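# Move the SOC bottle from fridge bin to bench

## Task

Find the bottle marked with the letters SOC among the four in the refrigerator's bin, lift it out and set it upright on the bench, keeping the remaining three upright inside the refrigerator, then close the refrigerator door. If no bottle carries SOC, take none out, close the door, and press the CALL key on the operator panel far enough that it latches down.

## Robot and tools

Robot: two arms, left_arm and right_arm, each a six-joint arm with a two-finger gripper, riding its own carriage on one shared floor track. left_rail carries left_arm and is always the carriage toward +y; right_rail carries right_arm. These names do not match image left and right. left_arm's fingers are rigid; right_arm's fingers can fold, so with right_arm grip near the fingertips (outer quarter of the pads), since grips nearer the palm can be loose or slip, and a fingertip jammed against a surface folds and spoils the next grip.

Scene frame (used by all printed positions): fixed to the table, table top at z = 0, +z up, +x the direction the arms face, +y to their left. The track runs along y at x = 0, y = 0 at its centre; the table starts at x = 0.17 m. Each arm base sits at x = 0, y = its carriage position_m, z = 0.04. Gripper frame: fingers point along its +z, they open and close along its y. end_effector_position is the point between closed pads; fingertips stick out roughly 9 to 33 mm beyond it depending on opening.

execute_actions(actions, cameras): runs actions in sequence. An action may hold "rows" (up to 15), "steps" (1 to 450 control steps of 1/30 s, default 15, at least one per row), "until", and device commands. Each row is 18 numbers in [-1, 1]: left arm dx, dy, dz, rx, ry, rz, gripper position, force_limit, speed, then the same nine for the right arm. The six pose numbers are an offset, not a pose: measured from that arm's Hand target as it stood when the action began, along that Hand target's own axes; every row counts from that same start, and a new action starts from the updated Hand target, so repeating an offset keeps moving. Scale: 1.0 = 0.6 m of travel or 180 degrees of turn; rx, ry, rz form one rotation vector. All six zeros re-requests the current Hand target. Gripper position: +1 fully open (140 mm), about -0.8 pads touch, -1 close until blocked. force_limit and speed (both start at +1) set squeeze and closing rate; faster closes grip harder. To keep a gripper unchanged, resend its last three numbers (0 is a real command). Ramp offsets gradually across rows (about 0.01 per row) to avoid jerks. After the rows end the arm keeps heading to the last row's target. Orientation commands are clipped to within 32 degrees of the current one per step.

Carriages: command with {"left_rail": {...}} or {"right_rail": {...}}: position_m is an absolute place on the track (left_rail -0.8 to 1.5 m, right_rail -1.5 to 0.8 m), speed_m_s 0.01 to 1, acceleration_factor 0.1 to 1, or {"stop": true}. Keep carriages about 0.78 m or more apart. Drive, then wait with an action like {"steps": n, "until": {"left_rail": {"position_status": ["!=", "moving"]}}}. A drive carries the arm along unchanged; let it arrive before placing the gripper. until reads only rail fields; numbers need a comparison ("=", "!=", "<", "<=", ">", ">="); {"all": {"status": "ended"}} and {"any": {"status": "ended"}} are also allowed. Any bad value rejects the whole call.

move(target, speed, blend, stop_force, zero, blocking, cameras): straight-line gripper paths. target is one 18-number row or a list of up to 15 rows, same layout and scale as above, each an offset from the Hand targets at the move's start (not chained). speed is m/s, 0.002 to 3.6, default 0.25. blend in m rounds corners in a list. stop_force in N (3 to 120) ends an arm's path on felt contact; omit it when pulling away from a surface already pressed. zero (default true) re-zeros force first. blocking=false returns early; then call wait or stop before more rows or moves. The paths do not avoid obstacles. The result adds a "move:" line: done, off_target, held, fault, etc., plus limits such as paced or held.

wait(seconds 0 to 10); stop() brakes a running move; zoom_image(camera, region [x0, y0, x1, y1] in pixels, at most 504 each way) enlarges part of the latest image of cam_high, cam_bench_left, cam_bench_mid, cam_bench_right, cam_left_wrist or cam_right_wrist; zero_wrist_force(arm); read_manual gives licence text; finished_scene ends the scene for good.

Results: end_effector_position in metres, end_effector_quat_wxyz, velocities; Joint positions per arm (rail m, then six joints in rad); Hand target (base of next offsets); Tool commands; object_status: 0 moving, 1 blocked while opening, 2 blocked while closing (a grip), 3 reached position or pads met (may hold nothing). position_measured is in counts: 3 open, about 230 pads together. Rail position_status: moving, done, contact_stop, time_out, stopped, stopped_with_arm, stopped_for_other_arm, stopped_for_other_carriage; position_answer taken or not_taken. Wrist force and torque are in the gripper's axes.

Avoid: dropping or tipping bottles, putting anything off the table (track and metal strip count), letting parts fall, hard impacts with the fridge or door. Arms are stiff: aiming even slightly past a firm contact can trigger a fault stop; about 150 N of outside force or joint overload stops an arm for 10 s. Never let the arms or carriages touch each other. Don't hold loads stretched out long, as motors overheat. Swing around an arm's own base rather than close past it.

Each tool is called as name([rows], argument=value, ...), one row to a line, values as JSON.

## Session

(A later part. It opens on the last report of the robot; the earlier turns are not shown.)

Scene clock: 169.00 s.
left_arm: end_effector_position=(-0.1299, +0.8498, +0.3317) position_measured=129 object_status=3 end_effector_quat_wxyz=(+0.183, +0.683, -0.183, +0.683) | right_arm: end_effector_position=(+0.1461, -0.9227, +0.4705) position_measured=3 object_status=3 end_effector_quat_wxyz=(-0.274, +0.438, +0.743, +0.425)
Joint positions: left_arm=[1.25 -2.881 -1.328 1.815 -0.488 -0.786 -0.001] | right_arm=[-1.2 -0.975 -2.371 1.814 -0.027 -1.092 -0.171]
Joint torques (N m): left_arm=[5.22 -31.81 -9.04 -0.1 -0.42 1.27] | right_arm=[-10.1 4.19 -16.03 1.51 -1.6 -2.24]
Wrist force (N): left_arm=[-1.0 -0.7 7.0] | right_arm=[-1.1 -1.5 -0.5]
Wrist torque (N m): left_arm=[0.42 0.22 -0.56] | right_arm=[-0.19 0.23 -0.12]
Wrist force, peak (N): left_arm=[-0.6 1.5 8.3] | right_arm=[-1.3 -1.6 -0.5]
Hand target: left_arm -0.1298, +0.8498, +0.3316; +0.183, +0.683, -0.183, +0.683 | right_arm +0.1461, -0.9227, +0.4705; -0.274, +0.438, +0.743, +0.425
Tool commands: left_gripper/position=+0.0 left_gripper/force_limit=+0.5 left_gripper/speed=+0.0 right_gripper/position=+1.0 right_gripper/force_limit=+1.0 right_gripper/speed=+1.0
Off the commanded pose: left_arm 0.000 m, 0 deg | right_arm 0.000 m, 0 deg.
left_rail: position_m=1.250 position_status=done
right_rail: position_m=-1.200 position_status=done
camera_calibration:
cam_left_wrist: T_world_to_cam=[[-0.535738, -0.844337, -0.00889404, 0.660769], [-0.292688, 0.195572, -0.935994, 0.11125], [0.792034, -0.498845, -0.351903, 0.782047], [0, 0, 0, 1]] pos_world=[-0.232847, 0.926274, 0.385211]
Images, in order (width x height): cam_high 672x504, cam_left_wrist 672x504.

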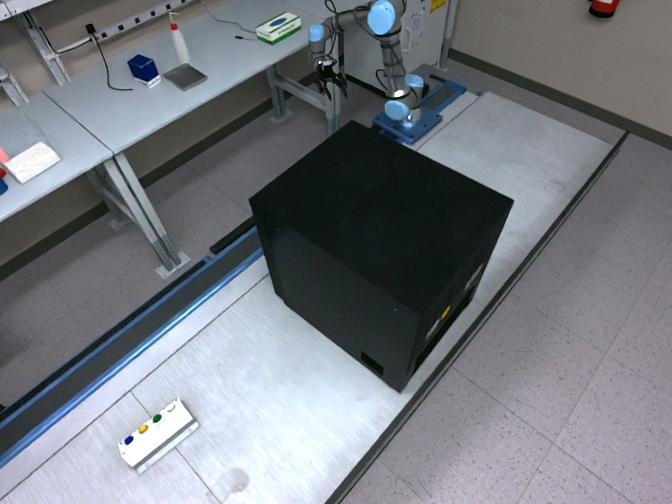

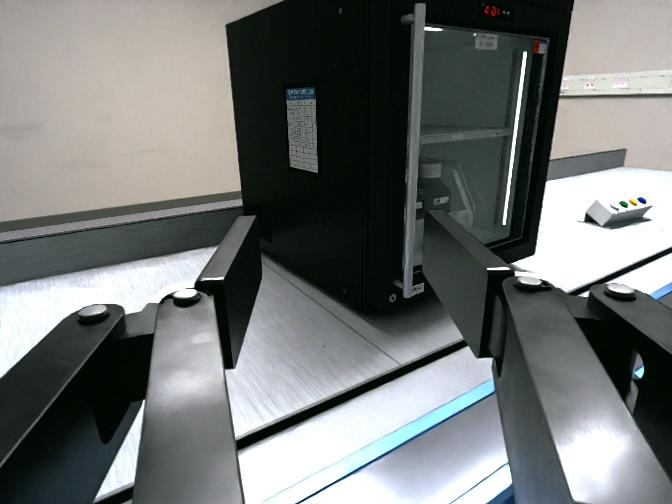

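execute_actions([
  {"left_rail":{"position_m":0.80},"steps":150,"until":{"all":{"status":"ended"}}},
])

move([
  [0.147,-0.316,0.26,0.1667,0,0,0,0.5,0,0.184,-0.194,0.547,-0.2635,0.0995,0.198,1,1,1],
  [0.147,-0.409,0.422,0.1667,0,0,0,0.5,0,0.184,-0.194,0.547,-0.2635,0.0995,0.198,1,1,1],
], speed=[0.3,0.1], cameras=["cam_left_wrist","cam_right_wrist"])

Scene clock: 194.80 s.
left_arm: end_effector_position=(-0.1298, +0.3998, +0.3316) position_measured=129 object_status=3 end_effector_quat_wxyz=(+0.183, +0.683, -0.183, +0.683) | right_arm: end_effector_position=(+0.1461, -0.9227, +0.4705) position_measured=3 object_status=3 end_effector_quat_wxyz=(-0.274, +0.438, +0.743, +0.425)
Joint positions: left_arm=[0.8 -2.881 -1.328 1.815 -0.488 -0.786 -0.001] | right_arm=[-1.2 -0.975 -2.371 1.814 -0.027 -1.092 -0.171]
Joint torques (N m): left_arm=[-7.5 -21.6 -25.15 2.34 -0.28 1.32] | right_arm=[-10.28 4 -15.76 1.22 -1.67 -2.13]
Wrist force (N): left_arm=[-0.9 -0.5 6.9] | right_arm=[-0.9 -1.4 -0.6]
Wrist torque (N m): left_arm=[0.45 0.20 -0.56] | right_arm=[-0.17 0.19 -0.12]
Wrist force, peak (N): left_arm=[-0.9 1.0 8.1] | right_arm=[-1.3 -1.8 -0.6]
Hand target: left_arm -0.1298, +0.3998, +0.3316; +0.183, +0.683, -0.183, +0.683 | right_arm +0.1461, -0.9227, +0.4705; -0.274, +0.438, +0.743, +0.425
Tool commands: left_gripper/position=+0.0 left_gripper/force_limit=+0.5 left_gripper/speed=+0.0 right_gripper/position=+1.0 right_gripper/force_limit=+1.0 right_gripper/speed=+1.0
Off the commanded pose: left_arm 0.000 m, 0 deg | right_arm 0.000 m, 0 deg.
left_rail: position_m=0.800 position_status=done
right_rail: position_m=-1.200 position_status=done

Scene clock: 195.80 s.
left_arm: end_effector_position=(-0.0911, +0.4144, +0.3465) position_measured=129 object_status=3 end_effector_quat_wxyz=(+0.153, +0.691, -0.152, +0.690) | right_arm: end_effector_position=(+0.1392, -0.9096, +0.4654) position_measured=3 object_status=3 end_effector_quat_wxyz=(-0.281, +0.448, +0.730, +0.433)
Joint positions: left_arm=[0.8 -2.843 -1.382 1.84 -0.459 -0.837 -0.001] | right_arm=[-1.2 -1.034 -2.421 1.847 0.029 -1.123 -0.189]
Joint torques (N m): left_arm=[4.79 -36.1 -5.55 4.73 -0.95 1.32] | right_arm=[13.47 22.54 -27.19 -1.67 2.83 2.65]
Wrist force (N): left_arm=[-0.9 -0.3 6.8] | right_arm=[-1.1 -1.7 -0.7]
Wrist torque (N m): left_arm=[0.48 0.16 -0.54] | right_arm=[-0.21 0.22 -0.11]
Wrist force, peak (N): left_arm=[-0.7 -0.4 7.5] | right_arm=[-1.5 -4.4 3.6]
Hand target: left_arm -0.0910, +0.4144, +0.3465; +0.153, +0.691, -0.152, +0.690 (not the last commanded pose) | right_arm +0.1392, -0.9097, +0.4654; -0.281, +0.448, +0.730, +0.433 (not the last commanded pose)
Off the commanded pose: left_arm 0.320 m, 25 deg | right_arm 0.350 m, 60 deg.
left_rail: position_m=0.800 position_status=done
right_rail: position_m=-1.200 position_status=done
move: held (right_arm; a check stopped the path), off_target (left_arm; braked when a check withheld steps of right_arm); path passed 0 of 2 targets; limits=held
pose unreachable (right arm): on one or more control steps of this call, first in action 0 (counted from 0), this arm could not follow its commanded pose, so it was not sent that pose on those steps. It may still have moved: this result reports where it is.
cause: moving toward the commanded pose would bring two parts of the arm too close to each other (its gripper and another part of the arm, with joints 4 (elbow) to 7 (wrist 3) between them, 31 mm apart when it was first held).
camera_calibration:
cam_left_wrist: T_world_to_cam=[[-0.459213, -0.888281, -0.00893356, 0.33917], [-0.308875, 0.169091, -0.935951, 0.231148], [0.832898, -0.427042, -0.352016, 0.513434], [0, 0, 0, 1]] pos_world=[-0.200491, 0.481451, 0.400111]
cam_right_wrist: T_world_to_cam=[[0.867515, 0.219609, 0.446307, -0.130675], [0.462838, -0.685063, -0.562556, -0.426534], [0.182206, 0.694594, -0.695946, 1.0759], [0, 0, 0, 1]] pos_world=[0.114745, -1.01082, 0.567136]
Images, in order (width x height): cam_left_wrist 672x504, cam_right_wrist 672x504.

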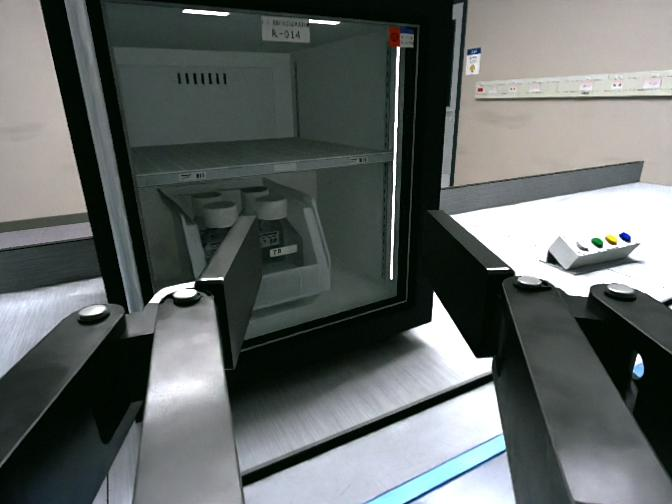

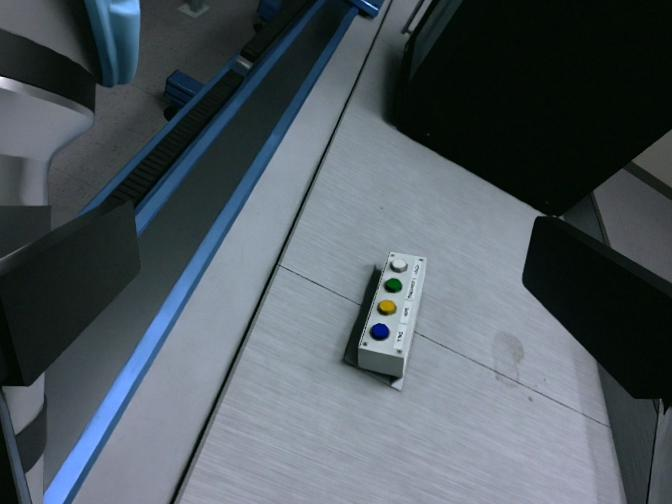

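move(target=[0.1225,-0.243,0.238,0.139,0,0,0,0.5,0,-0.217,0.266,-0.457,0.303,-0.197,-0.314,1,1,1], speed=0.4)

Scene clock: 214.30 s.
left_arm: end_effector_position=(+0.1000, +0.4865, +0.4197) position_measured=129 object_status=3 end_effector_quat_wxyz=(+0.000, +0.707, +0.001, +0.707) | right_arm: end_effector_position=(+0.3458, -1.1696, +0.5505) position_measured=3 object_status=3 end_effector_quat_wxyz=(+0.001, +0.000, +1.000, +0.001)
Joint positions: left_arm=[0.8 -2.523 -1.626 1.902 -0.278 -0.954 0] | right_arm=[-1.2 -0.308 -1.778 1.109 -0.903 -1.569 -0.308]
Joint torques (N m): left_arm=[5.91 -26.69 -30.03 4.73 1.48 1.41] | right_arm=[12.5 -19.26 -16.31 -5.04 -2.75 -2.72]
Wrist force (N): left_arm=[-0.7 -0.4 6.9] | right_arm=[0.1 0.0 -0.2]
Wrist torque (N m): left_arm=[0.46 0.13 -0.56] | right_arm=[-0.01 -0.03 0.11]
Wrist force, peak (N): left_arm=[-0.5 -0.5 7.4] | right_arm=[-1.2 -2.3 -0.1]
Hand target: left_arm +0.1000, +0.4865, +0.4198; +0.000, +0.707, +0.001, +0.707 | right_arm +0.3459, -1.1697, +0.5506; +0.001, +0.000, +1.000, +0.001
Off the commanded pose: left_arm 0.000 m, 0 deg | right_arm 0.000 m, 0 deg.
left_rail: position_m=0.800 position_status=done
right_rail: position_m=-1.200 position_status=done
move: done

move([
  [0,0,0.1,0,0,0,0,0.5,0,-0.257,0,0.25,0,-0.5,0,0.9,1,1],
  [0,0,0.187,0,0,0,0,0.5,0,0.338,0.75,0.417,-0.302,-0.431,-0.302,0.9,1,1],
], speed=0.4, cameras=["cam_right_wrist","cam_left_wrist"])

Scene clock: 224.97 s.
left_arm: end_effector_position=(+0.1703, +0.4866, +0.4197) position_measured=129 object_status=3 end_effector_quat_wxyz=(+0.000, +0.707, +0.001, +0.707) | right_arm: end_effector_position=(+0.4866, -1.1508, +0.3964) position_measured=16 object_status=3 end_effector_quat_wxyz=(+0.708, -0.016, +0.706, +0.016)
Joint positions: left_arm=[0.8 -2.391 -1.716 1.982 -0.268 -0.821 0] | right_arm=[-1.2 -0.64 -1.835 2.775 -4.085 -0.886 0.003]
Joint torques (N m): left_arm=[4.92 -22.38 -6.95 4.48 1.26 1.3] | right_arm=[12.24 5.42 -23.85 -4.07 -2.53 -2.65]
Wrist force (N): left_arm=[-0.7 -0.3 6.8] | right_arm=[0.4 0.3 -0.4]
Wrist torque (N m): left_arm=[0.50 0.16 -0.54] | right_arm=[0.24 -0.09 0.29]
Wrist force, peak (N): left_arm=[-0.8 -0.4 7.2] | right_arm=[2.7 5.9 -3.1]
Hand target: left_arm +0.1703, +0.4866, +0.4197; +0.000, +0.707, +0.001, +0.707 (not the last commanded pose) | right_arm +0.4866, -1.1508, +0.3965; +0.708, -0.015, +0.706, +0.016 (not the last commanded pose)
Off the commanded pose: left_arm 0.042 m, 0 deg | right_arm 0.559 m, 67 deg.
left_rail: position_m=0.800 position_status=done
right_rail: position_m=-1.200 position_status=done
move: held (right_arm; a check stopped the path), off_target (left_arm; braked when a check withheld steps of right_arm); path passed 1 of 2 targets; limits=held
pose unreachable (right arm): on one or more control steps of this call, first in action 0 (counted from 0), this arm could not follow its commanded pose, so it was not sent that pose on those steps. It may still have moved: this result reports where it is.
cause: moving toward the commanded pose would bring two parts of the arm too close to each other (joints 3 (shoulder lift) and 4 (elbow) lie between them).
camera_calibration:
cam_left_wrist: T_world_to_cam=[[-0.0401917, -0.999149, -0.00926398, 0.506757], [-0.351805, 0.0228283, -0.935795, 0.446639], [0.93521, -0.0343521, -0.352423, 0.144013], [0, 0, 0, 1]] pos_world=[0.0428149, 0.501077, 0.473411]
cam_right_wrist: T_world_to_cam=[[-0.0780331, 0.995014, -0.0621085, 1.20557], [-0.356862, 0.0302926, 0.933666, -0.162369], [0.930892, 0.0950209, 0.352719, -0.337919], [0, 0, 0, 1]] pos_world=[0.350698, -1.16254, 0.345666]
Images, in order (width x height): cam_left_wrist 672x504, cam_right_wrist 672x504.

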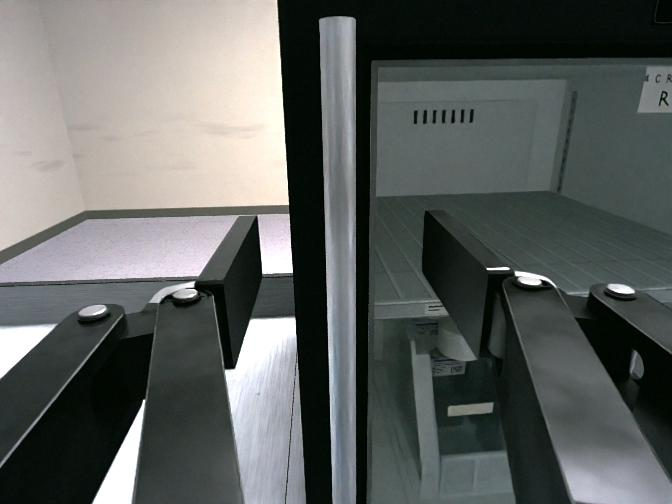

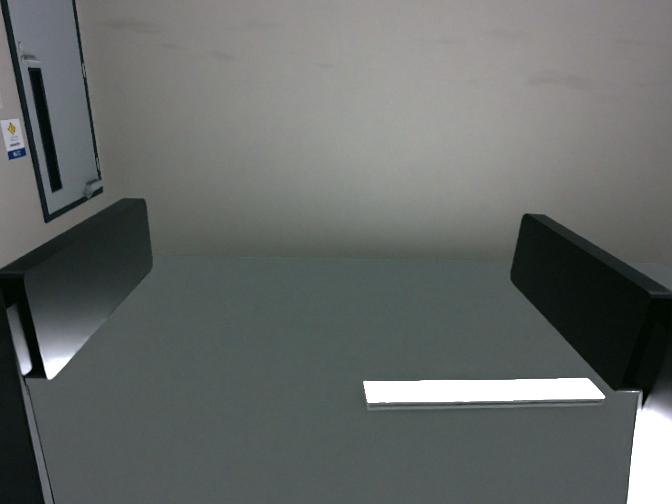

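move([
  [0,0,0.03,0,0,0,0,0.5,0,0,-0.08,0.27,0,0,0,0.9,1,1],
  [0,0,0.05,0,0,0,0,0.5,0,0,0.55,0.105,-0.19,0,0,0.9,1,1],
  [0,0,0.07,0,0,0,0,0.5,0,0.167,0.95,-0.445,-0.385,0,0,0.9,1,1],
], speed=0.4, blend=[0.02,0.08,0], cameras=["cam_right_wrist"])

Scene clock: 237.67 s.
left_arm: end_effector_position=(+0.2123, +0.4867, +0.4197) position_measured=129 object_status=3 end_effector_quat_wxyz=(+0.000, +0.707, +0.001, +0.707) | right_arm: end_effector_position=(+0.1948, -0.5934, +0.2960) position_measured=16 object_status=3 end_effector_quat_wxyz=(+0.574, -0.415, +0.572, +0.415)
Joint positions: left_arm=[0.8 -2.293 -1.756 2.016 -0.261 -0.724 0] | right_arm=[-1.2 0.845 -1.075 2.4 -4.468 -1.161 -0.001]
Joint torques (N m): left_arm=[5.21 -21.16 -6.73 4.24 1.37 1.28] | right_arm=[12.48 -20.21 -17.19 -1.94 -2.4 2.59]
Wrist force (N): left_arm=[-1.0 -0.3 6.9] | right_arm=[0.0 0.3 0.0]
Wrist torque (N m): left_arm=[0.50 0.21 -0.55] | right_arm=[0.25 0.01 0.22]
Wrist force, peak (N): left_arm=[-0.6 -0.2 7.2] | right_arm=[0.4 0.9 -2.1]
Hand target: left_arm +0.2123, +0.4867, +0.4197; +0.000, +0.707, +0.001, +0.707 | right_arm +0.1947, -0.5932, +0.2960; +0.573, -0.415, +0.572, +0.415
Off the commanded pose: left_arm 0.000 m, 0 deg | right_arm 0.000 m, 0 deg.
left_rail: position_m=0.800 position_status=done
right_rail: position_m=-1.200 position_status=done
move: done
camera_calibration:
cam_right_wrist: T_world_to_cam=[[-0.958082, 0.279036, -0.0649489, 0.369459], [-0.156926, -0.321451, 0.933833, -0.437407], [0.239695, 0.90488, 0.351764, 0.531592], [0, 0, 0, 1]] pos_world=[0.157912, -0.724724, 0.245466]
Images, in order (width x height): cam_right_wrist 672x504.

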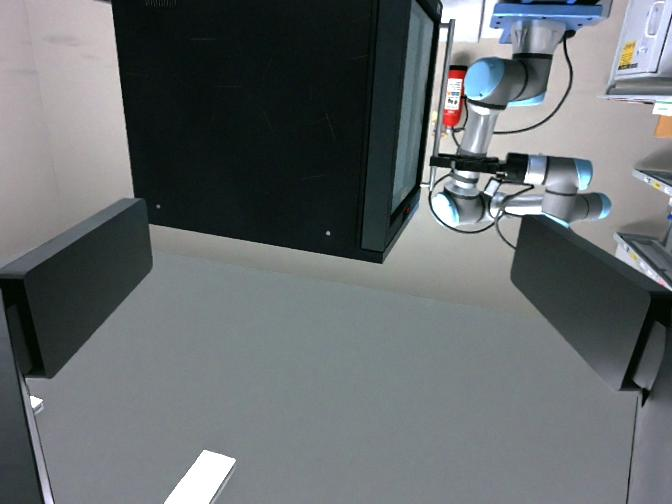

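execute_actions([
  {"rows":[[0,0,0,0,0,0,-1,0.5,-0.3,0,0,0,0,0,0,0.9,1,1]],"steps":60},
])

move([
  [0,0.0605,-0.183,0.083,0,0,-1,0.5,-0.3,0,0,0,0,0,0,0.9,1,1],
  [0,0.166,-0.345,0.167,0,0,-1,0.5,-0.3,0,0,0,0,0,0,0.9,1,1],
  [0,0.258,-0.435,0.222,0,0,-1,0.5,-0.3,0,0,0,0,0,0,0.9,1,1],
  [0,0.365,-0.5075,0.278,0,0,-1,0.5,-0.3,0,0,0,0,0,0,0.9,1,1],
], speed=0.1, blend=[0.02,0.02,0.02,0], cameras=["cam_right_wrist","cam_left_wrist"])

Scene clock: 249.40 s.
left_arm: end_effector_position=(+0.2123, +0.4867, +0.4197) position_measured=211 object_status=2 end_effector_quat_wxyz=(+0.000, +0.707, +0.001, +0.707) | right_arm: end_effector_position=(+0.1947, -0.5932, +0.2960) position_measured=16 object_status=3 end_effector_quat_wxyz=(+0.573, -0.415, +0.572, +0.415)
Joint positions: left_arm=[0.8 -2.293 -1.756 2.016 -0.261 -0.724 0] | right_arm=[-1.2 0.845 -1.074 2.399 -4.468 -1.162 -0.001]
Joint torques (N m): left_arm=[4.87 -20.47 -7.92 3.77 -10.65 1.2] | right_arm=[12.21 -18.82 -15.75 -1.46 -2.69 2.57]
Wrist force (N): left_arm=[-4.3 31.3 9.1] | right_arm=[0.4 0.4 -0.1]
Wrist torque (N m): left_arm=[-0.07 0.28 -0.50] | right_arm=[0.26 -0.05 0.22]
Wrist force, peak (N): left_arm=[-4.5 31.6 9.0] | right_arm=[0.2 0.7 -0.3]
Hand target: left_arm +0.2123, +0.4867, +0.4197; +0.000, +0.707, +0.001, +0.707 | right_arm +0.1947, -0.5932, +0.2960; +0.573, -0.415, +0.572, +0.415
Off the commanded pose: left_arm 0.000 m, 0 deg | right_arm 0.000 m, 0 deg.
left_rail: position_m=0.800 position_status=done
right_rail: position_m=-1.200 position_status=done

Scene clock: 263.50 s.
left_arm: end_effector_position=(-0.0636, +0.3080, +0.4196) position_measured=211 object_status=2 end_effector_quat_wxyz=(-0.253, +0.658, +0.247, +0.665) | right_arm: end_effector_position=(+0.1947, -0.5932, +0.2960) position_measured=16 object_status=3 end_effector_quat_wxyz=(+0.573, -0.415, +0.572, +0.415)
Joint positions: left_arm=[0.8 -2.149 -0.516 0.25 0.279 -1.302 0.001] | right_arm=[-1.2 0.845 -1.074 2.399 -4.468 -1.162 -0.001]
Joint torques (N m): left_arm=[-1.22 -56.91 -17.98 2.57 0.23 0.18] | right_arm=[11.59 -19.3 -15.82 -3.67 -2.56 2.66]
Wrist force (N): left_arm=[1.7 4.7 12.4] | right_arm=[0.2 0.3 -0.4]
Wrist torque (N m): left_arm=[0.75 -0.03 -0.98] | right_arm=[0.24 -0.02 0.22]
Wrist force, peak (N): left_arm=[49.2 48.3 13.0] | right_arm=[0.3 0.5 -0.5]
Hand target: left_arm -0.0636, +0.3080, +0.4196; -0.253, +0.658, +0.247, +0.665 (not the last commanded pose) | right_arm +0.1947, -0.5932, +0.2960; +0.573, -0.415, +0.572, +0.415
Tool commands: left_gripper/position=-1.0 left_gripper/force_limit=+0.498039 left_gripper/speed=-0.301961 right_gripper/position=+0.9 right_gripper/force_limit=+1.0 right_gripper/speed=+1.0
Off the commanded pose: left_arm 0.050 m, 9 deg | right_arm 0.000 m, 0 deg.
FORCE FAULT: contact force on the left arm reached its limit, and that arm stopped for 10 seconds. The contact can be on any part of that arm, not only on its tool. That arm's remaining commands of this call were not run. That arm's target is now where it stood when the stop ended, not its last command. That arm accepts commands again.
left_rail: position_m=0.800 position_status=done
right_rail: position_m=-1.200 position_status=done
move: fault (left_arm); path passed 3 of 4 targets
camera_calibration:
cam_left_wrist: T_world_to_cam=[[0.630432, -0.776099, -0.015027, 0.295246], [-0.272793, -0.203385, -0.940329, 0.44499], [0.726732, 0.596913, -0.339935, 0.143634], [0, 0, 0, 1]] pos_world=[-0.169126, 0.233908, 0.4717]
cam_right_wrist: T_world_to_cam=[[-0.958122, 0.27891, -0.0648916, 0.369231], [-0.156812, -0.32141, 0.933866, -0.437294], [0.239608, 0.904934, 0.351686, 0.531632], [0, 0, 0, 1]] pos_world=[0.157812, -0.724624, 0.245366]
Images, in order (width x height): cam_left_wrist 672x504, cam_right_wrist 672x504.

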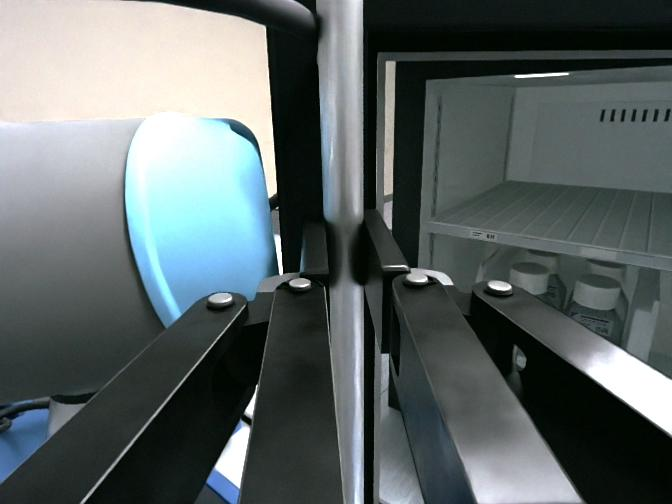

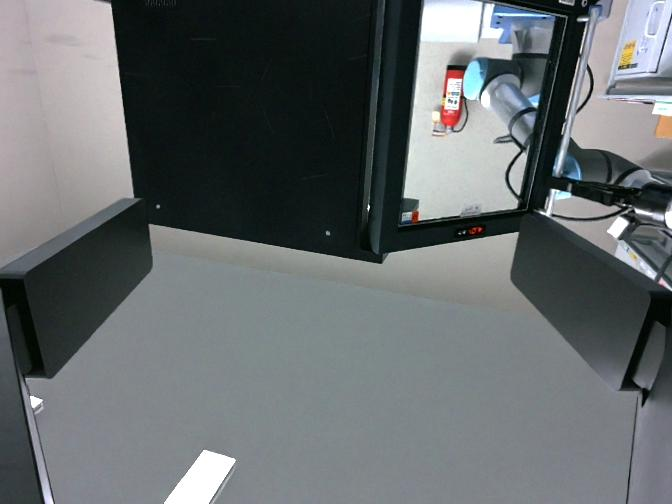

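move(target=[0,0,0,0,0,0,-1,0.5,-0.3,0.127,0.599,0.091,0.0667,0,0,0,0.5,0], speed=0.3)

execute_actions([
  {"right_rail":{"position_m":-0.55,"speed_m_s":0.4},"steps":150,"until":{"all":{"status":"ended"}}},
], cameras=["cam_right_wrist","cam_left_wrist","cam_high"])

Scene clock: 278.50 s.
left_arm: end_effector_position=(-0.0636, +0.3080, +0.4196) position_measured=211 object_status=2 end_effector_quat_wxyz=(-0.253, +0.658, +0.247, +0.665) | right_arm: end_effector_position=(-0.1296, -0.4294, +0.2191) position_measured=129 object_status=3 end_effector_quat_wxyz=(+0.614, -0.353, +0.612, +0.353)
Joint positions: left_arm=[0.8 -2.149 -0.516 0.25 0.279 -1.302 0.001] | right_arm=[-1.2 1.856 -0.614 1.606 -4.137 -2.382 -0.004]
Joint torques (N m): left_arm=[6.19 -57.07 -17.57 2.49 -0.79 0.1] | right_arm=[13.32 -38.49 -22.91 0.07 -2.66 -2.67]
Wrist force (N): left_arm=[2.7 4.6 12.7] | right_arm=[0.4 0.4 -0.3]
Wrist torque (N m): left_arm=[0.76 -0.10 -0.98] | right_arm=[0.25 -0.02 0.36]
Wrist force, peak (N): left_arm=[2.4 4.7 12.9] | right_arm=[0.9 2.1 -0.5]
Hand target: left_arm -0.0636, +0.3080, +0.4196; -0.253, +0.658, +0.247, +0.665 | right_arm -0.1296, -0.4294, +0.2191; +0.614, -0.353, +0.612, +0.353
Off the commanded pose: left_arm 0.000 m, 0 deg | right_arm 0.000 m, 0 deg.
left_rail: position_m=0.800 position_status=done
right_rail: position_m=-1.200 position_status=done
move: done

Scene clock: 280.77 s.
left_arm: end_effector_position=(-0.0636, +0.3080, +0.4196) position_measured=211 object_status=2 end_effector_quat_wxyz=(-0.253, +0.658, +0.247, +0.665) | right_arm: end_effector_position=(-0.1296, +0.2206, +0.2191) position_measured=129 object_status=3 end_effector_quat_wxyz=(+0.614, -0.353, +0.612, +0.353)
Joint positions: left_arm=[0.8 -2.149 -0.516 0.25 0.279 -1.302 0.001] | right_arm=[-0.55 1.856 -0.613 1.606 -4.137 -2.382 -0.004]
Joint torques (N m): left_arm=[6.66 -57.06 -18.03 2.48 -0.79 0.09] | right_arm=[-1.55 -45.02 -12.59 -3.01 -2.29 -2.53]
Wrist force (N): left_arm=[2.4 4.3 12.6] | right_arm=[0.5 0.6 -0.3]
Wrist torque (N m): left_arm=[0.69 -0.05 -0.98] | right_arm=[0.28 -0.03 0.36]
Wrist force, peak (N): left_arm=[2.4 4.7 13.0] | right_arm=[0.4 -0.4 -2.6]
Hand target: left_arm -0.0636, +0.3080, +0.4196; -0.253, +0.658, +0.247, +0.665 | right_arm -0.1296, +0.2206, +0.2191; +0.614, -0.353, +0.612, +0.353
Tool commands: left_gripper/position=-1.0 left_gripper/force_limit=+0.5 left_gripper/speed=-0.3 right_gripper/position=+0.0 right_gripper/force_limit=+0.5 right_gripper/speed=+0.0
Off the commanded pose: left_arm 0.000 m, 0 deg | right_arm 0.000 m, 0 deg.
left_rail: position_m=0.800 position_status=done
right_rail: position_m=-0.550 speed_m_s=0.40 position_status=done
camera_calibration:
cam_left_wrist: T_world_to_cam=[[0.630432, -0.776099, -0.015027, 0.295246], [-0.272793, -0.203385, -0.940329, 0.44499], [0.726732, 0.596913, -0.339935, 0.143634], [0, 0, 0, 1]] pos_world=[-0.169126, 0.233908, 0.4717]
cam_right_wrist: T_world_to_cam=[[-0.879143, 0.472169, -0.0645377, -0.205975], [-0.220132, -0.282241, 0.933746, -0.17162], [0.42267, 0.835103, 0.35207, -0.0610922], [0, 0, 0, 1]] pos_world=[-0.193039, 0.0998349, 0.168465]
Images, in order (width x height): cam_high 672x504, cam_left_wrist 672x504, cam_right_wrist 672x504.

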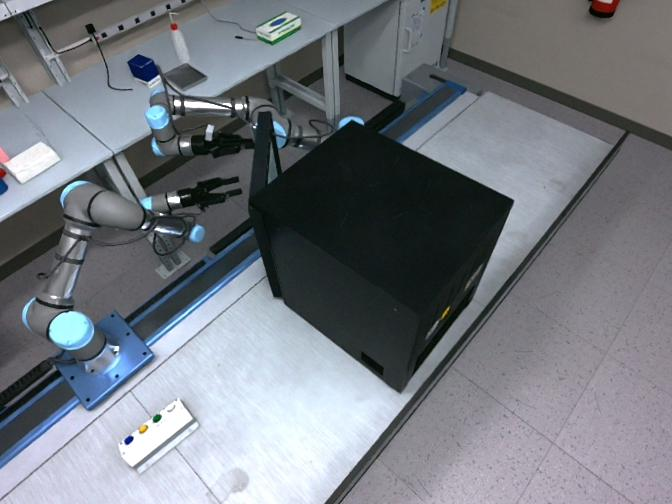

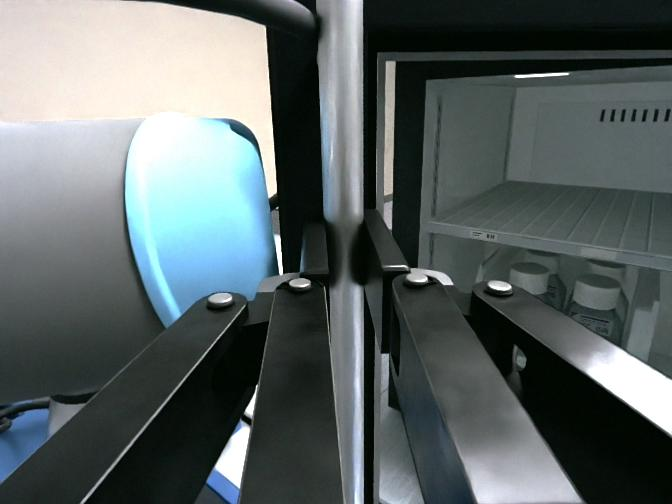

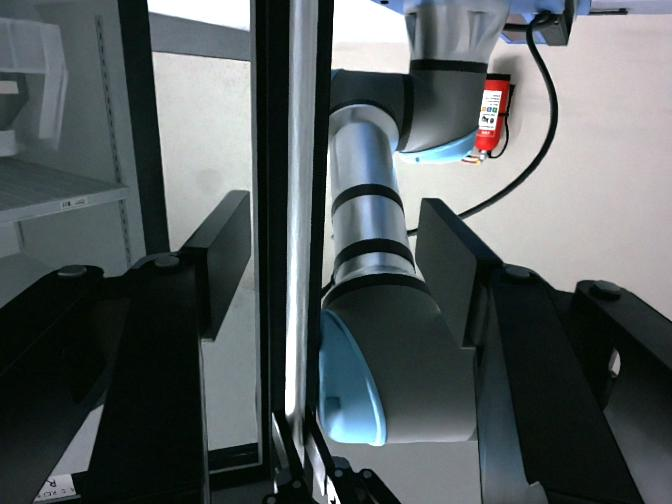

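move(target=[0,0,0,0,0,0,-1,0.5,-0.3,0,-0.026,0.184,0,0,0,0,0.5,0], speed=0.08, stop_force=12)

execute_actions([
  {"rows":[[0,0,0,0,0,0,-1,0.5,-0.3,0,0,0,0,0,0,-0.4,0.5,0]],"steps":45},
], cameras=["cam_right_wrist"])

Scene clock: 289.27 s.
left_arm: end_effector_position=(-0.0636, +0.3080, +0.4196) position_measured=211 object_status=2 end_effector_quat_wxyz=(-0.253, +0.658, +0.247, +0.665) | right_arm: end_effector_position=(-0.0607, +0.3083, +0.2193) position_measured=129 object_status=3 end_effector_quat_wxyz=(+0.614, -0.353, +0.612, +0.353)
Joint positions: left_arm=[0.8 -2.149 -0.516 0.25 0.279 -1.302 0.001] | right_arm=[-0.55 1.71 -0.541 1.422 -4.025 -2.236 -0.003]
Joint torques (N m): left_arm=[9.96 -56.89 -17.65 2.51 -1.03 0.08] | right_arm=[-12.91 -43.75 -24.85 -0.4 2.49 2.58]
Wrist force (N): left_arm=[1.8 4.7 12.5] | right_arm=[0.0 0.5 -0.5]
Wrist torque (N m): left_arm=[0.76 -0.01 -0.98] | right_arm=[0.27 0.06 0.30]
Wrist force, peak (N): left_arm=[2.4 4.8 12.9] | right_arm=[0.0 0.9 -1.4]
Hand target: left_arm -0.0636, +0.3080, +0.4196; -0.253, +0.658, +0.247, +0.665 | right_arm -0.0607, +0.3083, +0.2193; +0.614, -0.353, +0.612, +0.353
Off the commanded pose: left_arm 0.000 m, 0 deg | right_arm 0.000 m, 0 deg.
left_rail: position_m=0.800 position_status=done
right_rail: position_m=-0.550 speed_m_s=0.40 position_status=done
move: done

Scene clock: 290.97 s.
left_arm: end_effector_position=(-0.0636, +0.3080, +0.4196) position_measured=211 object_status=2 end_effector_quat_wxyz=(-0.253, +0.658, +0.247, +0.665) | right_arm: end_effector_position=(-0.0607, +0.3083, +0.2193) position_measured=179 object_status=3 end_effector_quat_wxyz=(+0.614, -0.353, +0.612, +0.353)
Joint positions: left_arm=[0.8 -2.149 -0.516 0.25 0.279 -1.302 0.001] | right_arm=[-0.55 1.71 -0.541 1.422 -4.025 -2.236 -0.003]
Joint torques (N m): left_arm=[9.79 -56.71 -17.68 2.44 -1.15 0.13] | right_arm=[-11.9 -43.23 -25.05 -0.47 2.54 2.41]
Wrist force (N): left_arm=[1.6 4.8 12.5] | right_arm=[0.2 0.5 -0.6]
Wrist torque (N m): left_arm=[0.77 0.00 -0.98] | right_arm=[0.28 0.05 0.30]
Wrist force, peak (N): left_arm=[2.5 4.4 12.9] | right_arm=[0.2 0.6 -0.6]
Hand target: left_arm -0.0636, +0.3080, +0.4196; -0.253, +0.658, +0.247, +0.665 | right_arm -0.0607, +0.3083, +0.2193; +0.614, -0.353, +0.612, +0.353
Off the commanded pose: left_arm 0.000 m, 0 deg | right_arm 0.000 m, 0 deg.
left_rail: position_m=0.800 position_status=done
right_rail: position_m=-0.550 speed_m_s=0.40 position_status=done
camera_calibration:
cam_right_wrist: T_world_to_cam=[[-0.879179, 0.472096, -0.0645699, -0.186649], [-0.220143, -0.282259, 0.933738, -0.13189], [0.422589, 0.835138, 0.352085, -0.163501], [0, 0, 0, 1]] pos_world=[-0.124039, 0.187435, 0.168665]
Images, in order (width x height): cam_right_wrist 672x504.

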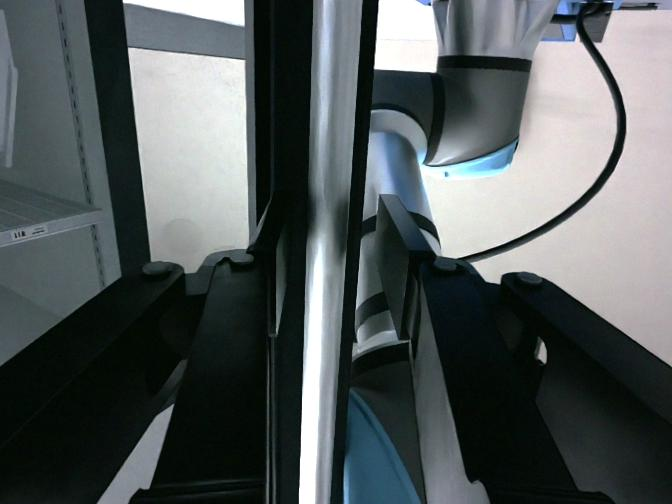

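move(target=[0,0,0,0,0,0,-1,0.5,-0.3,0,0,-0.013,0,0,0,-0.4,0.5,0], speed=0.05)

execute_actions([
  {"rows":[[0,0,0,0,0,0,-1,0.5,-0.3,0,0,0,0,0,0,-1,0.6,-0.2]],"steps":60},
], cameras=["cam_right_wrist"])

Scene clock: 296.93 s.
left_arm: end_effector_position=(-0.0636, +0.3080, +0.4196) position_measured=211 object_status=2 end_effector_quat_wxyz=(-0.253, +0.658, +0.247, +0.665) | right_arm: end_effector_position=(-0.0645, +0.3016, +0.2193) position_measured=179 object_status=3 end_effector_quat_wxyz=(+0.614, -0.353, +0.612, +0.353)
Joint positions: left_arm=[0.8 -2.149 -0.516 0.25 0.279 -1.302 0.001] | right_arm=[-0.55 1.717 -0.549 1.441 -4.036 -2.244 -0.003]
Joint torques (N m): left_arm=[10.44 -57.27 -17.45 2.29 -1.05 0.11] | right_arm=[11.3 -60.22 -9.16 -3.98 -2.41 1.21]
Wrist force (N): left_arm=[1.8 4.9 12.5] | right_arm=[0.2 0.3 -0.5]
Wrist torque (N m): left_arm=[0.81 -0.03 -0.98] | right_arm=[0.23 0.05 0.30]
Wrist force, peak (N): left_arm=[2.5 4.9 13.0] | right_arm=[0.2 0.3 -0.8]
Hand target: left_arm -0.0636, +0.3080, +0.4196; -0.253, +0.658, +0.247, +0.665 | right_arm -0.0646, +0.3015, +0.2193; +0.614, -0.353, +0.612, +0.353
Off the commanded pose: left_arm 0.000 m, 0 deg | right_arm 0.000 m, 0 deg.
left_rail: position_m=0.800 position_status=done
right_rail: position_m=-0.550 speed_m_s=0.40 position_status=done
move: done

Scene clock: 299.13 s.
left_arm: end_effector_position=(-0.0636, +0.3080, +0.4196) position_measured=211 object_status=2 end_effector_quat_wxyz=(-0.253, +0.658, +0.247, +0.665) | right_arm: end_effector_position=(-0.0632, +0.3007, +0.2193) position_measured=211 object_status=2 end_effector_quat_wxyz=(+0.615, -0.351, +0.613, +0.351)
Joint positions: left_arm=[0.8 -2.149 -0.516 0.25 0.279 -1.302 0.001] | right_arm=[-0.55 1.718 -0.549 1.441 -4.036 -2.249 -0.003]
Joint torques (N m): left_arm=[10.18 -56.78 -17.23 2.33 -0.54 0.11] | right_arm=[20.02 -61.62 -36.41 4.65 13.76 -2.29]
Wrist force (N): left_arm=[0.3 -4.0 30.6] | right_arm=[4.5 -45.1 -44.4]
Wrist torque (N m): left_arm=[-0.14 -0.49 -0.96] | right_arm=[1.57 -0.04 0.52]
Wrist force, peak (N): left_arm=[0.6 -4.1 30.8] | right_arm=[4.7 -45.3 -44.6]
Hand target: left_arm -0.0636, +0.3080, +0.4196; -0.253, +0.658, +0.247, +0.665 | right_arm -0.0646, +0.3015, +0.2193; +0.614, -0.353, +0.612, +0.353
Off the commanded pose: left_arm 0.000 m, 0 deg | right_arm 0.002 m, 0 deg.
left_rail: position_m=0.800 position_status=done
right_rail: position_m=-0.550 speed_m_s=0.40 position_status=done
camera_calibration:
cam_right_wrist: T_world_to_cam=[[-0.876642, 0.476787, -0.0645919, -0.186596], [-0.221665, -0.281067, 0.933737, -0.135035], [0.427039, 0.832872, 0.352083, -0.155165], [0, 0, 0, 1]] pos_world=[-0.127249, 0.180245, 0.168665]
Images, in order (width x height): cam_right_wrist 672x504.

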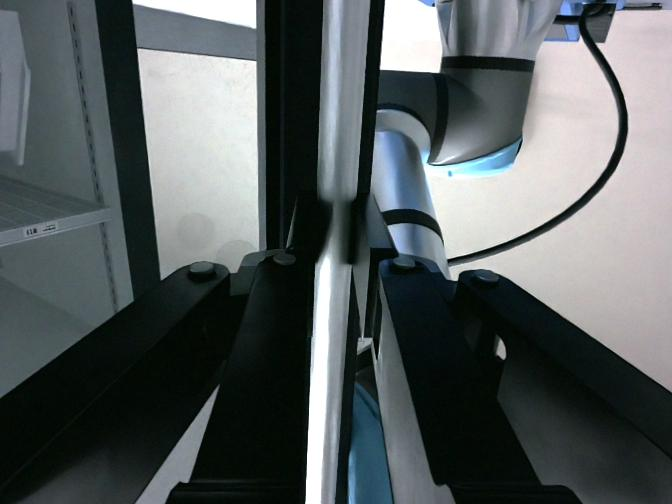

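execute_actions([
  {"rows":[[0,0,0,0,0,0,0.6,0.5,-0.3,0,0,0,0,0,0,-1,0.6,-0.2]],"steps":60},
], cameras=["cam_left_wrist","cam_right_wrist"])

Scene clock: 321.60 s.
left_arm: end_effector_position=(-0.0444, +0.2792, +0.4198) position_measured=53 object_status=3 end_effector_quat_wxyz=(-0.215, +0.671, +0.209, +0.678) | right_arm: end_effector_position=(-0.0631, +0.3007, +0.2193) position_measured=211 object_status=2 end_effector_quat_wxyz=(+0.615, -0.351, +0.613, +0.351)
Joint positions: left_arm=[0.8 -2.152 -0.496 0.208 0.3 -1.191 0.001] | right_arm=[-0.55 1.718 -0.549 1.441 -4.036 -2.249 -0.003]
Joint torques (N m): left_arm=[-0.87 -56.85 -18.58 2.24 0.24 0.13] | right_arm=[11.38 -48.99 -20.12 -1.12 13.8 -2.17]
Wrist force (N): left_arm=[2.3 -1.7 7.5] | right_arm=[5.4 -36.1 -10.3]
Wrist torque (N m): left_arm=[-0.72 -0.28 -0.56] | right_arm=[1.27 -0.03 0.52]
Wrist force, peak (N): left_arm=[4.6 39.6 32.6] | right_arm=[4.7 -45.2 -45.0]
Hand target: left_arm -0.0444, +0.2792, +0.4198; -0.215, +0.671, +0.209, +0.678 (not the last commanded pose) | right_arm -0.0646, +0.3015, +0.2193; +0.614, -0.353, +0.612, +0.353
Tool commands: left_gripper/position=+0.6 left_gripper/force_limit=+0.498039 left_gripper/speed=-0.301961 right_gripper/position=-1.0 right_gripper/force_limit=+0.6 right_gripper/speed=-0.2
Off the commanded pose: left_arm 0.035 m, 7 deg | right_arm 0.002 m, 0 deg.
FORCE FAULT: contact force on the left arm reached its limit, and that arm stopped for 10 seconds. The contact can be on any part of that arm, not only on its tool. That arm's remaining commands of this call were not run. That arm's target is now where it stood when the stop ended, not its last command. That arm accepts commands again.
ARM HIT: the left arm struck itself hard.
left_rail: position_m=0.800 position_status=done
right_rail: position_m=-0.550 speed_m_s=0.40 position_status=done
camera_calibration:
cam_left_wrist: T_world_to_cam=[[0.538467, -0.842494, -0.0160197, 0.275698], [-0.295504, -0.170995, -0.939914, 0.434298], [0.789133, 0.510847, -0.341036, 0.17412], [0, 0, 0, 1]] pos_world=[-0.157521, 0.217588, 0.472001]
cam_right_wrist: T_world_to_cam=[[-0.876606, 0.476859, -0.0645598, -0.18661], [-0.221654, -0.281049, 0.933746, -0.135038], [0.427121, 0.832837, 0.352067, -0.155146], [0, 0, 0, 1]] pos_world=[-0.127249, 0.180245, 0.168665]
Images, in order (width x height): cam_left_wrist 672x504, cam_right_wrist 672x504.

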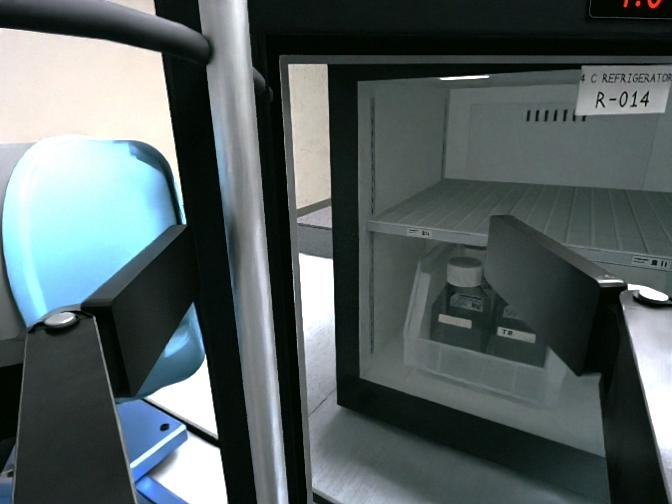

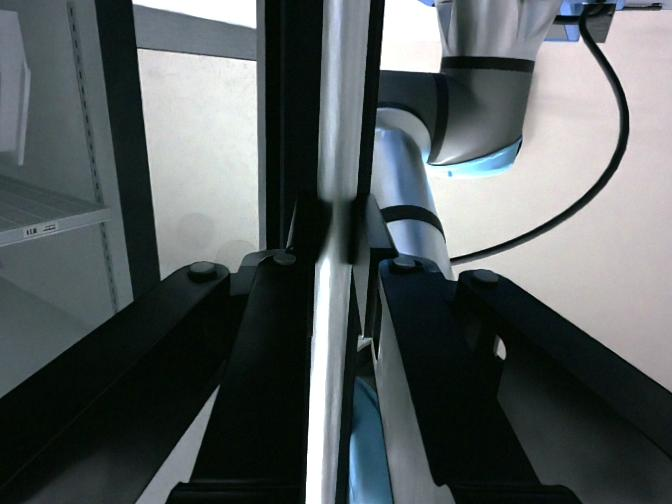

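execute_actions([
  {"left_rail":{"position_m":0.79,"acceleration_factor":0.3,"speed_m_s":0.05},"rows":[[0,-0.005,0,0,0,0,0.5,0.5,-0.3,0,0,0,0,0,0,-1,0.6,-0.2],[0,-0.01,0,0,0,0,0.5,0.5,-0.3,0,0,0,0,0,0,-1,0.6,-0.2],[0,-0.0137,0,0,0,0,0.5,0.5,-0.3,0,0,0,0,0,0,-1,0.6,-0.2]],"steps":15},
  {"left_rail":{"position_m":0.78},"rows":[[0,-0.005,0,0,0,0,0.5,0.5,-0.3,0,0,0,0,0,0,-1,0.6,-0.2],[0,-0.01,0,0,0,0,0.5,0.5,-0.3,0,0,0,0,0,0,-1,0.6,-0.2],[0,-0.0137,0,0,0,0,0.5,0.5,-0.3,0,0,0,0,0,0,-1,0.6,-0.2]],"steps":15},
  {"left_rail":{"position_m":0.77},"rows":[[0,-0.005,0,0,0,0,0.5,0.5,-0.3,0,0,0,0,0,0,-1,0.6,-0.2],[0,-0.01,0,0,0,0,0.5,0.5,-0.3,0,0,0,0,0,0,-1,0.6,-0.2],[0,-0.0137,0,0,0,0,0.5,0.5,-0.3,0,0,0,0,0,0,-1,0.6,-0.2]],"steps":15},
], cameras=["cam_left_wrist"])

Scene clock: 338.07 s.
left_arm: end_effector_position=(-0.0444, +0.2792, +0.4198) position_measured=66 object_status=3 end_effector_quat_wxyz=(-0.215, +0.671, +0.209, +0.678) | right_arm: end_effector_position=(-0.0631, +0.3007, +0.2193) position_measured=211 object_status=2 end_effector_quat_wxyz=(+0.615, -0.351, +0.613, +0.351)
Joint positions: left_arm=[0.8 -2.152 -0.496 0.208 0.3 -1.191 0.001] | right_arm=[-0.55 1.718 -0.549 1.441 -4.036 -2.249 -0.003]
Joint torques (N m): left_arm=[8.92 -58.24 -10.67 2.67 -0.91 0.28] | right_arm=[12 -49.72 -20.22 -1.12 13.78 -2.17]
Wrist force (N): left_arm=[1.3 -5.1 5.4] | right_arm=[6.4 -36.3 -9.8]
Wrist torque (N m): left_arm=[-0.53 -0.28 -0.55] | right_arm=[1.26 -0.07 0.52]
Wrist force, peak (N): left_arm=[2.7 -1.7 7.9] | right_arm=[6.1 -36.3 -10.6]
Hand target: left_arm -0.0444, +0.2792, +0.4198; -0.215, +0.671, +0.209, +0.678 (last step not sent: back at the drive's target) | right_arm -0.0646, +0.3015, +0.2193; +0.614, -0.353, +0.612, +0.353
Off the commanded pose: left_arm 0.008 m, 0 deg | right_arm 0.002 m, 0 deg.
left_rail: position_m=0.800 speed_m_s=0.05 position_status=stopped_for_other_arm position_answer=taken
right_rail: position_m=-0.550 speed_m_s=0.40 position_status=done
led back after a hold (left arm): the arm was led back toward your command in small steps, so it may still be short of it.
pose unreachable (left arm): on one or more control steps of this call, first in action 0 (counted from 0), this arm could not follow its commanded pose, so it was not sent that pose on those steps. It may still have moved: this result reports where it is.
cause: moving toward the commanded pose would bring two parts of the arm too close to each other (its gripper and another part of the arm, with joints 4 (elbow) to 7 (wrist 3) between them, under 1 mm apart when it was first held).
camera_calibration:
cam_left_wrist: T_world_to_cam=[[0.538467, -0.842494, -0.0160197, 0.275698], [-0.295504, -0.170995, -0.939914, 0.434298], [0.789133, 0.510847, -0.341036, 0.17412], [0, 0, 0, 1]] pos_world=[-0.157521, 0.217588, 0.472001]
Images, in order (width x height): cam_left_wrist 672x504.

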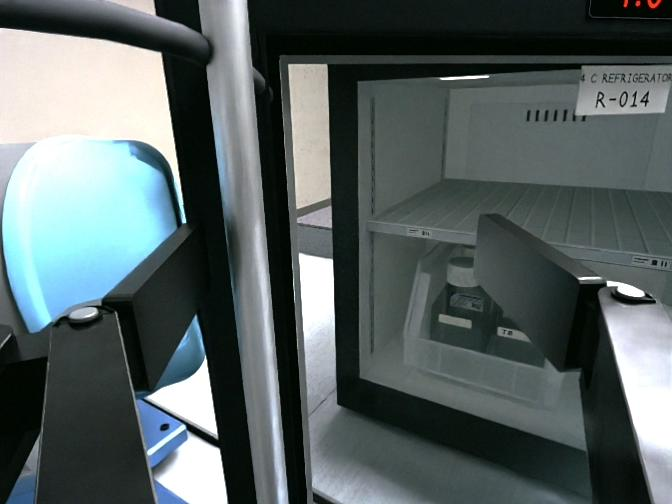

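move(target=[0,0,0,0,0,0,0.5,0.5,-0.3,0,-0.0204,0.101,0.044,0,0,-1,0.6,-0.2], speed=0.05, cameras=["cam_left_wrist","cam_right_wrist"])

Scene clock: 346.43 s.
left_arm: end_effector_position=(-0.0444, +0.2792, +0.4198) position_measured=66 object_status=3 end_effector_quat_wxyz=(-0.215, +0.671, +0.209, +0.678) | right_arm: end_effector_position=(-0.0236, +0.3477, +0.2195) position_measured=211 object_status=2 end_effector_quat_wxyz=(+0.637, -0.310, +0.635, +0.309)
Joint positions: left_arm=[0.8 -2.152 -0.496 0.208 0.3 -1.191 0.001] | right_arm=[-0.55 1.694 -0.439 1.178 -3.883 -2.359 -0.004]
Joint torques (N m): left_arm=[-6.81 -47.4 -29.03 4.45 0.27 0.26] | right_arm=[-7.53 -51.41 -30.51 -0.88 -0.14 -2.88]
Wrist force (N): left_arm=[1.3 -4.9 5.6] | right_arm=[7.6 -5.9 -1.1]
Wrist torque (N m): left_arm=[-0.48 -0.28 -0.56] | right_arm=[0.59 -0.10 0.55]
Wrist force, peak (N): left_arm=[1.5 -5.2 5.9] | right_arm=[6.6 -38.0 -11.6]
Hand target: left_arm -0.0444, +0.2792, +0.4198; -0.215, +0.671, +0.209, +0.678 | right_arm -0.0235, +0.3478, +0.2195; +0.637, -0.310, +0.635, +0.309
Off the commanded pose: left_arm 0.000 m, 0 deg | right_arm 0.000 m, 0 deg.
left_rail: position_m=0.800 speed_m_s=0.05 position_status=stopped_for_other_arm position_answer=taken
right_rail: position_m=-0.550 speed_m_s=0.40 position_status=done
move: done
camera_calibration:
cam_left_wrist: T_world_to_cam=[[0.538467, -0.842494, -0.0160197, 0.275698], [-0.295504, -0.170995, -0.939914, 0.434298], [0.789133, 0.510847, -0.341036, 0.17412], [0, 0, 0, 1]] pos_world=[-0.157521, 0.217588, 0.472001]
cam_right_wrist: T_world_to_cam=[[-0.805773, 0.588721, -0.0643317, -0.211551], [-0.256865, -0.249541, 0.933675, -0.12493], [0.533621, 0.768855, 0.352295, -0.186577], [0, 0, 0, 1]] pos_world=[-0.102991, 0.23682, 0.168765]
Images, in order (width x height): cam_left_wrist 672x504, cam_right_wrist 672x504.

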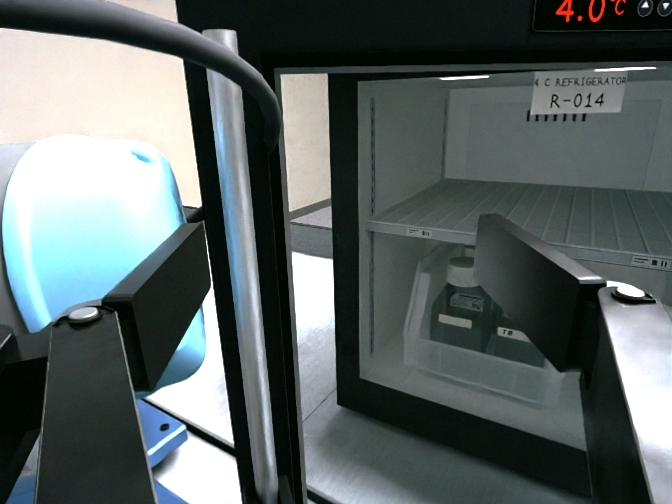

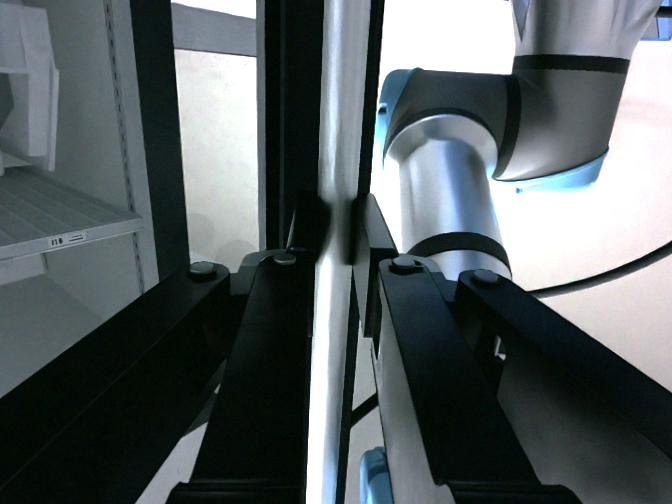

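move(target=[0,0,0,0,0,0,0,0.5,-0.3,0,-0.0194,0.0997,0,0,0,-1,0.6,-0.2], speed=0.06, cameras=["cam_left_wrist","cam_right_wrist"])

Scene clock: 356.83 s.
left_arm: end_effector_position=(-0.0444, +0.2792, +0.4198) position_measured=129 object_status=3 end_effector_quat_wxyz=(-0.215, +0.671, +0.209, +0.678) | right_arm: end_effector_position=(+0.0225, +0.3876, +0.2196) position_measured=211 object_status=2 end_effector_quat_wxyz=(+0.637, -0.310, +0.635, +0.309)
Joint positions: left_arm=[0.8 -2.152 -0.496 0.208 0.3 -1.191 0.001] | right_arm=[-0.55 1.623 -0.387 1.058 -3.815 -2.287 -0.003]
Joint torques (N m): left_arm=[-7.55 -47.78 -28.34 4.51 0.28 0.22] | right_arm=[2.05 -54.14 -33.09 0.66 10.46 1.91]
Wrist force (N): left_arm=[1.5 -5.0 5.4] | right_arm=[6.9 -20.7 -7.2]
Wrist torque (N m): left_arm=[-0.50 -0.34 -0.55] | right_arm=[1.28 -0.08 0.51]
Wrist force, peak (N): left_arm=[1.5 -5.2 5.9] | right_arm=[6.9 -20.7 -7.2]
Hand target: left_arm -0.0444, +0.2792, +0.4198; -0.215, +0.671, +0.209, +0.678 | right_arm +0.0225, +0.3877, +0.2196; +0.637, -0.310, +0.635, +0.309
Off the commanded pose: left_arm 0.000 m, 0 deg | right_arm 0.000 m, 0 deg.
left_rail: position_m=0.800 speed_m_s=0.05 position_status=stopped_for_other_arm position_answer=taken
right_rail: position_m=-0.550 speed_m_s=0.40 position_status=done
move: done
camera_calibration:
cam_left_wrist: T_world_to_cam=[[0.538467, -0.842494, -0.0160197, 0.275698], [-0.295504, -0.170995, -0.939914, 0.434298], [0.789133, 0.510847, -0.341036, 0.17412], [0, 0, 0, 1]] pos_world=[-0.157521, 0.217588, 0.472001]
cam_right_wrist: T_world_to_cam=[[-0.805655, 0.58889, -0.0642556, -0.198016], [-0.256852, -0.249519, 0.933685, -0.103351], [0.533805, 0.768732, 0.352284, -0.241825], [0, 0, 0, 1]] pos_world=[-0.056991, 0.27672, 0.168965]
Images, in order (width x height): cam_left_wrist 672x504, cam_right_wrist 672x504.

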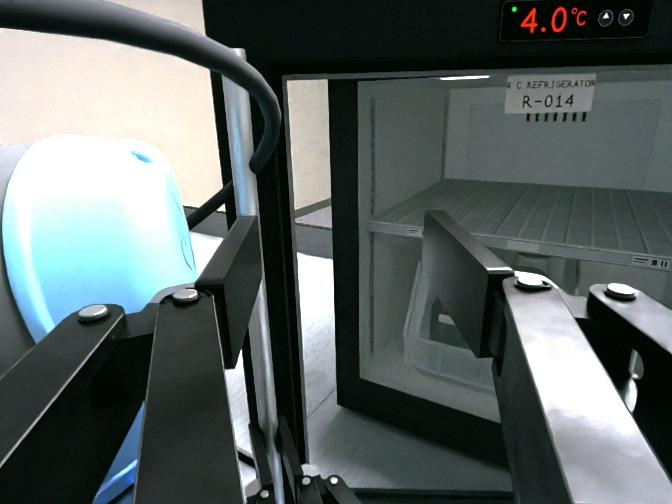

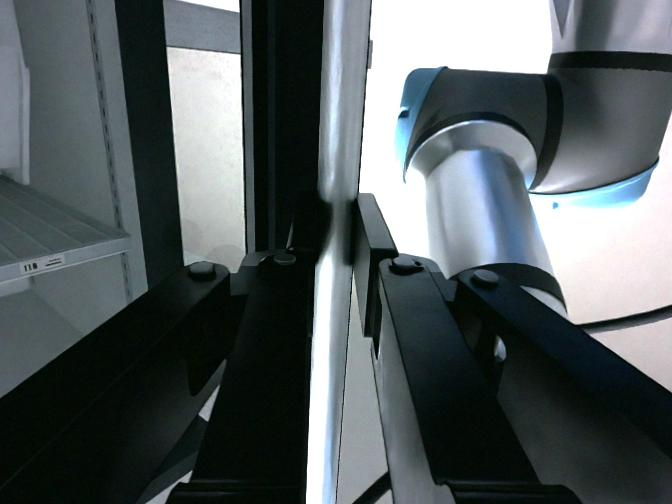

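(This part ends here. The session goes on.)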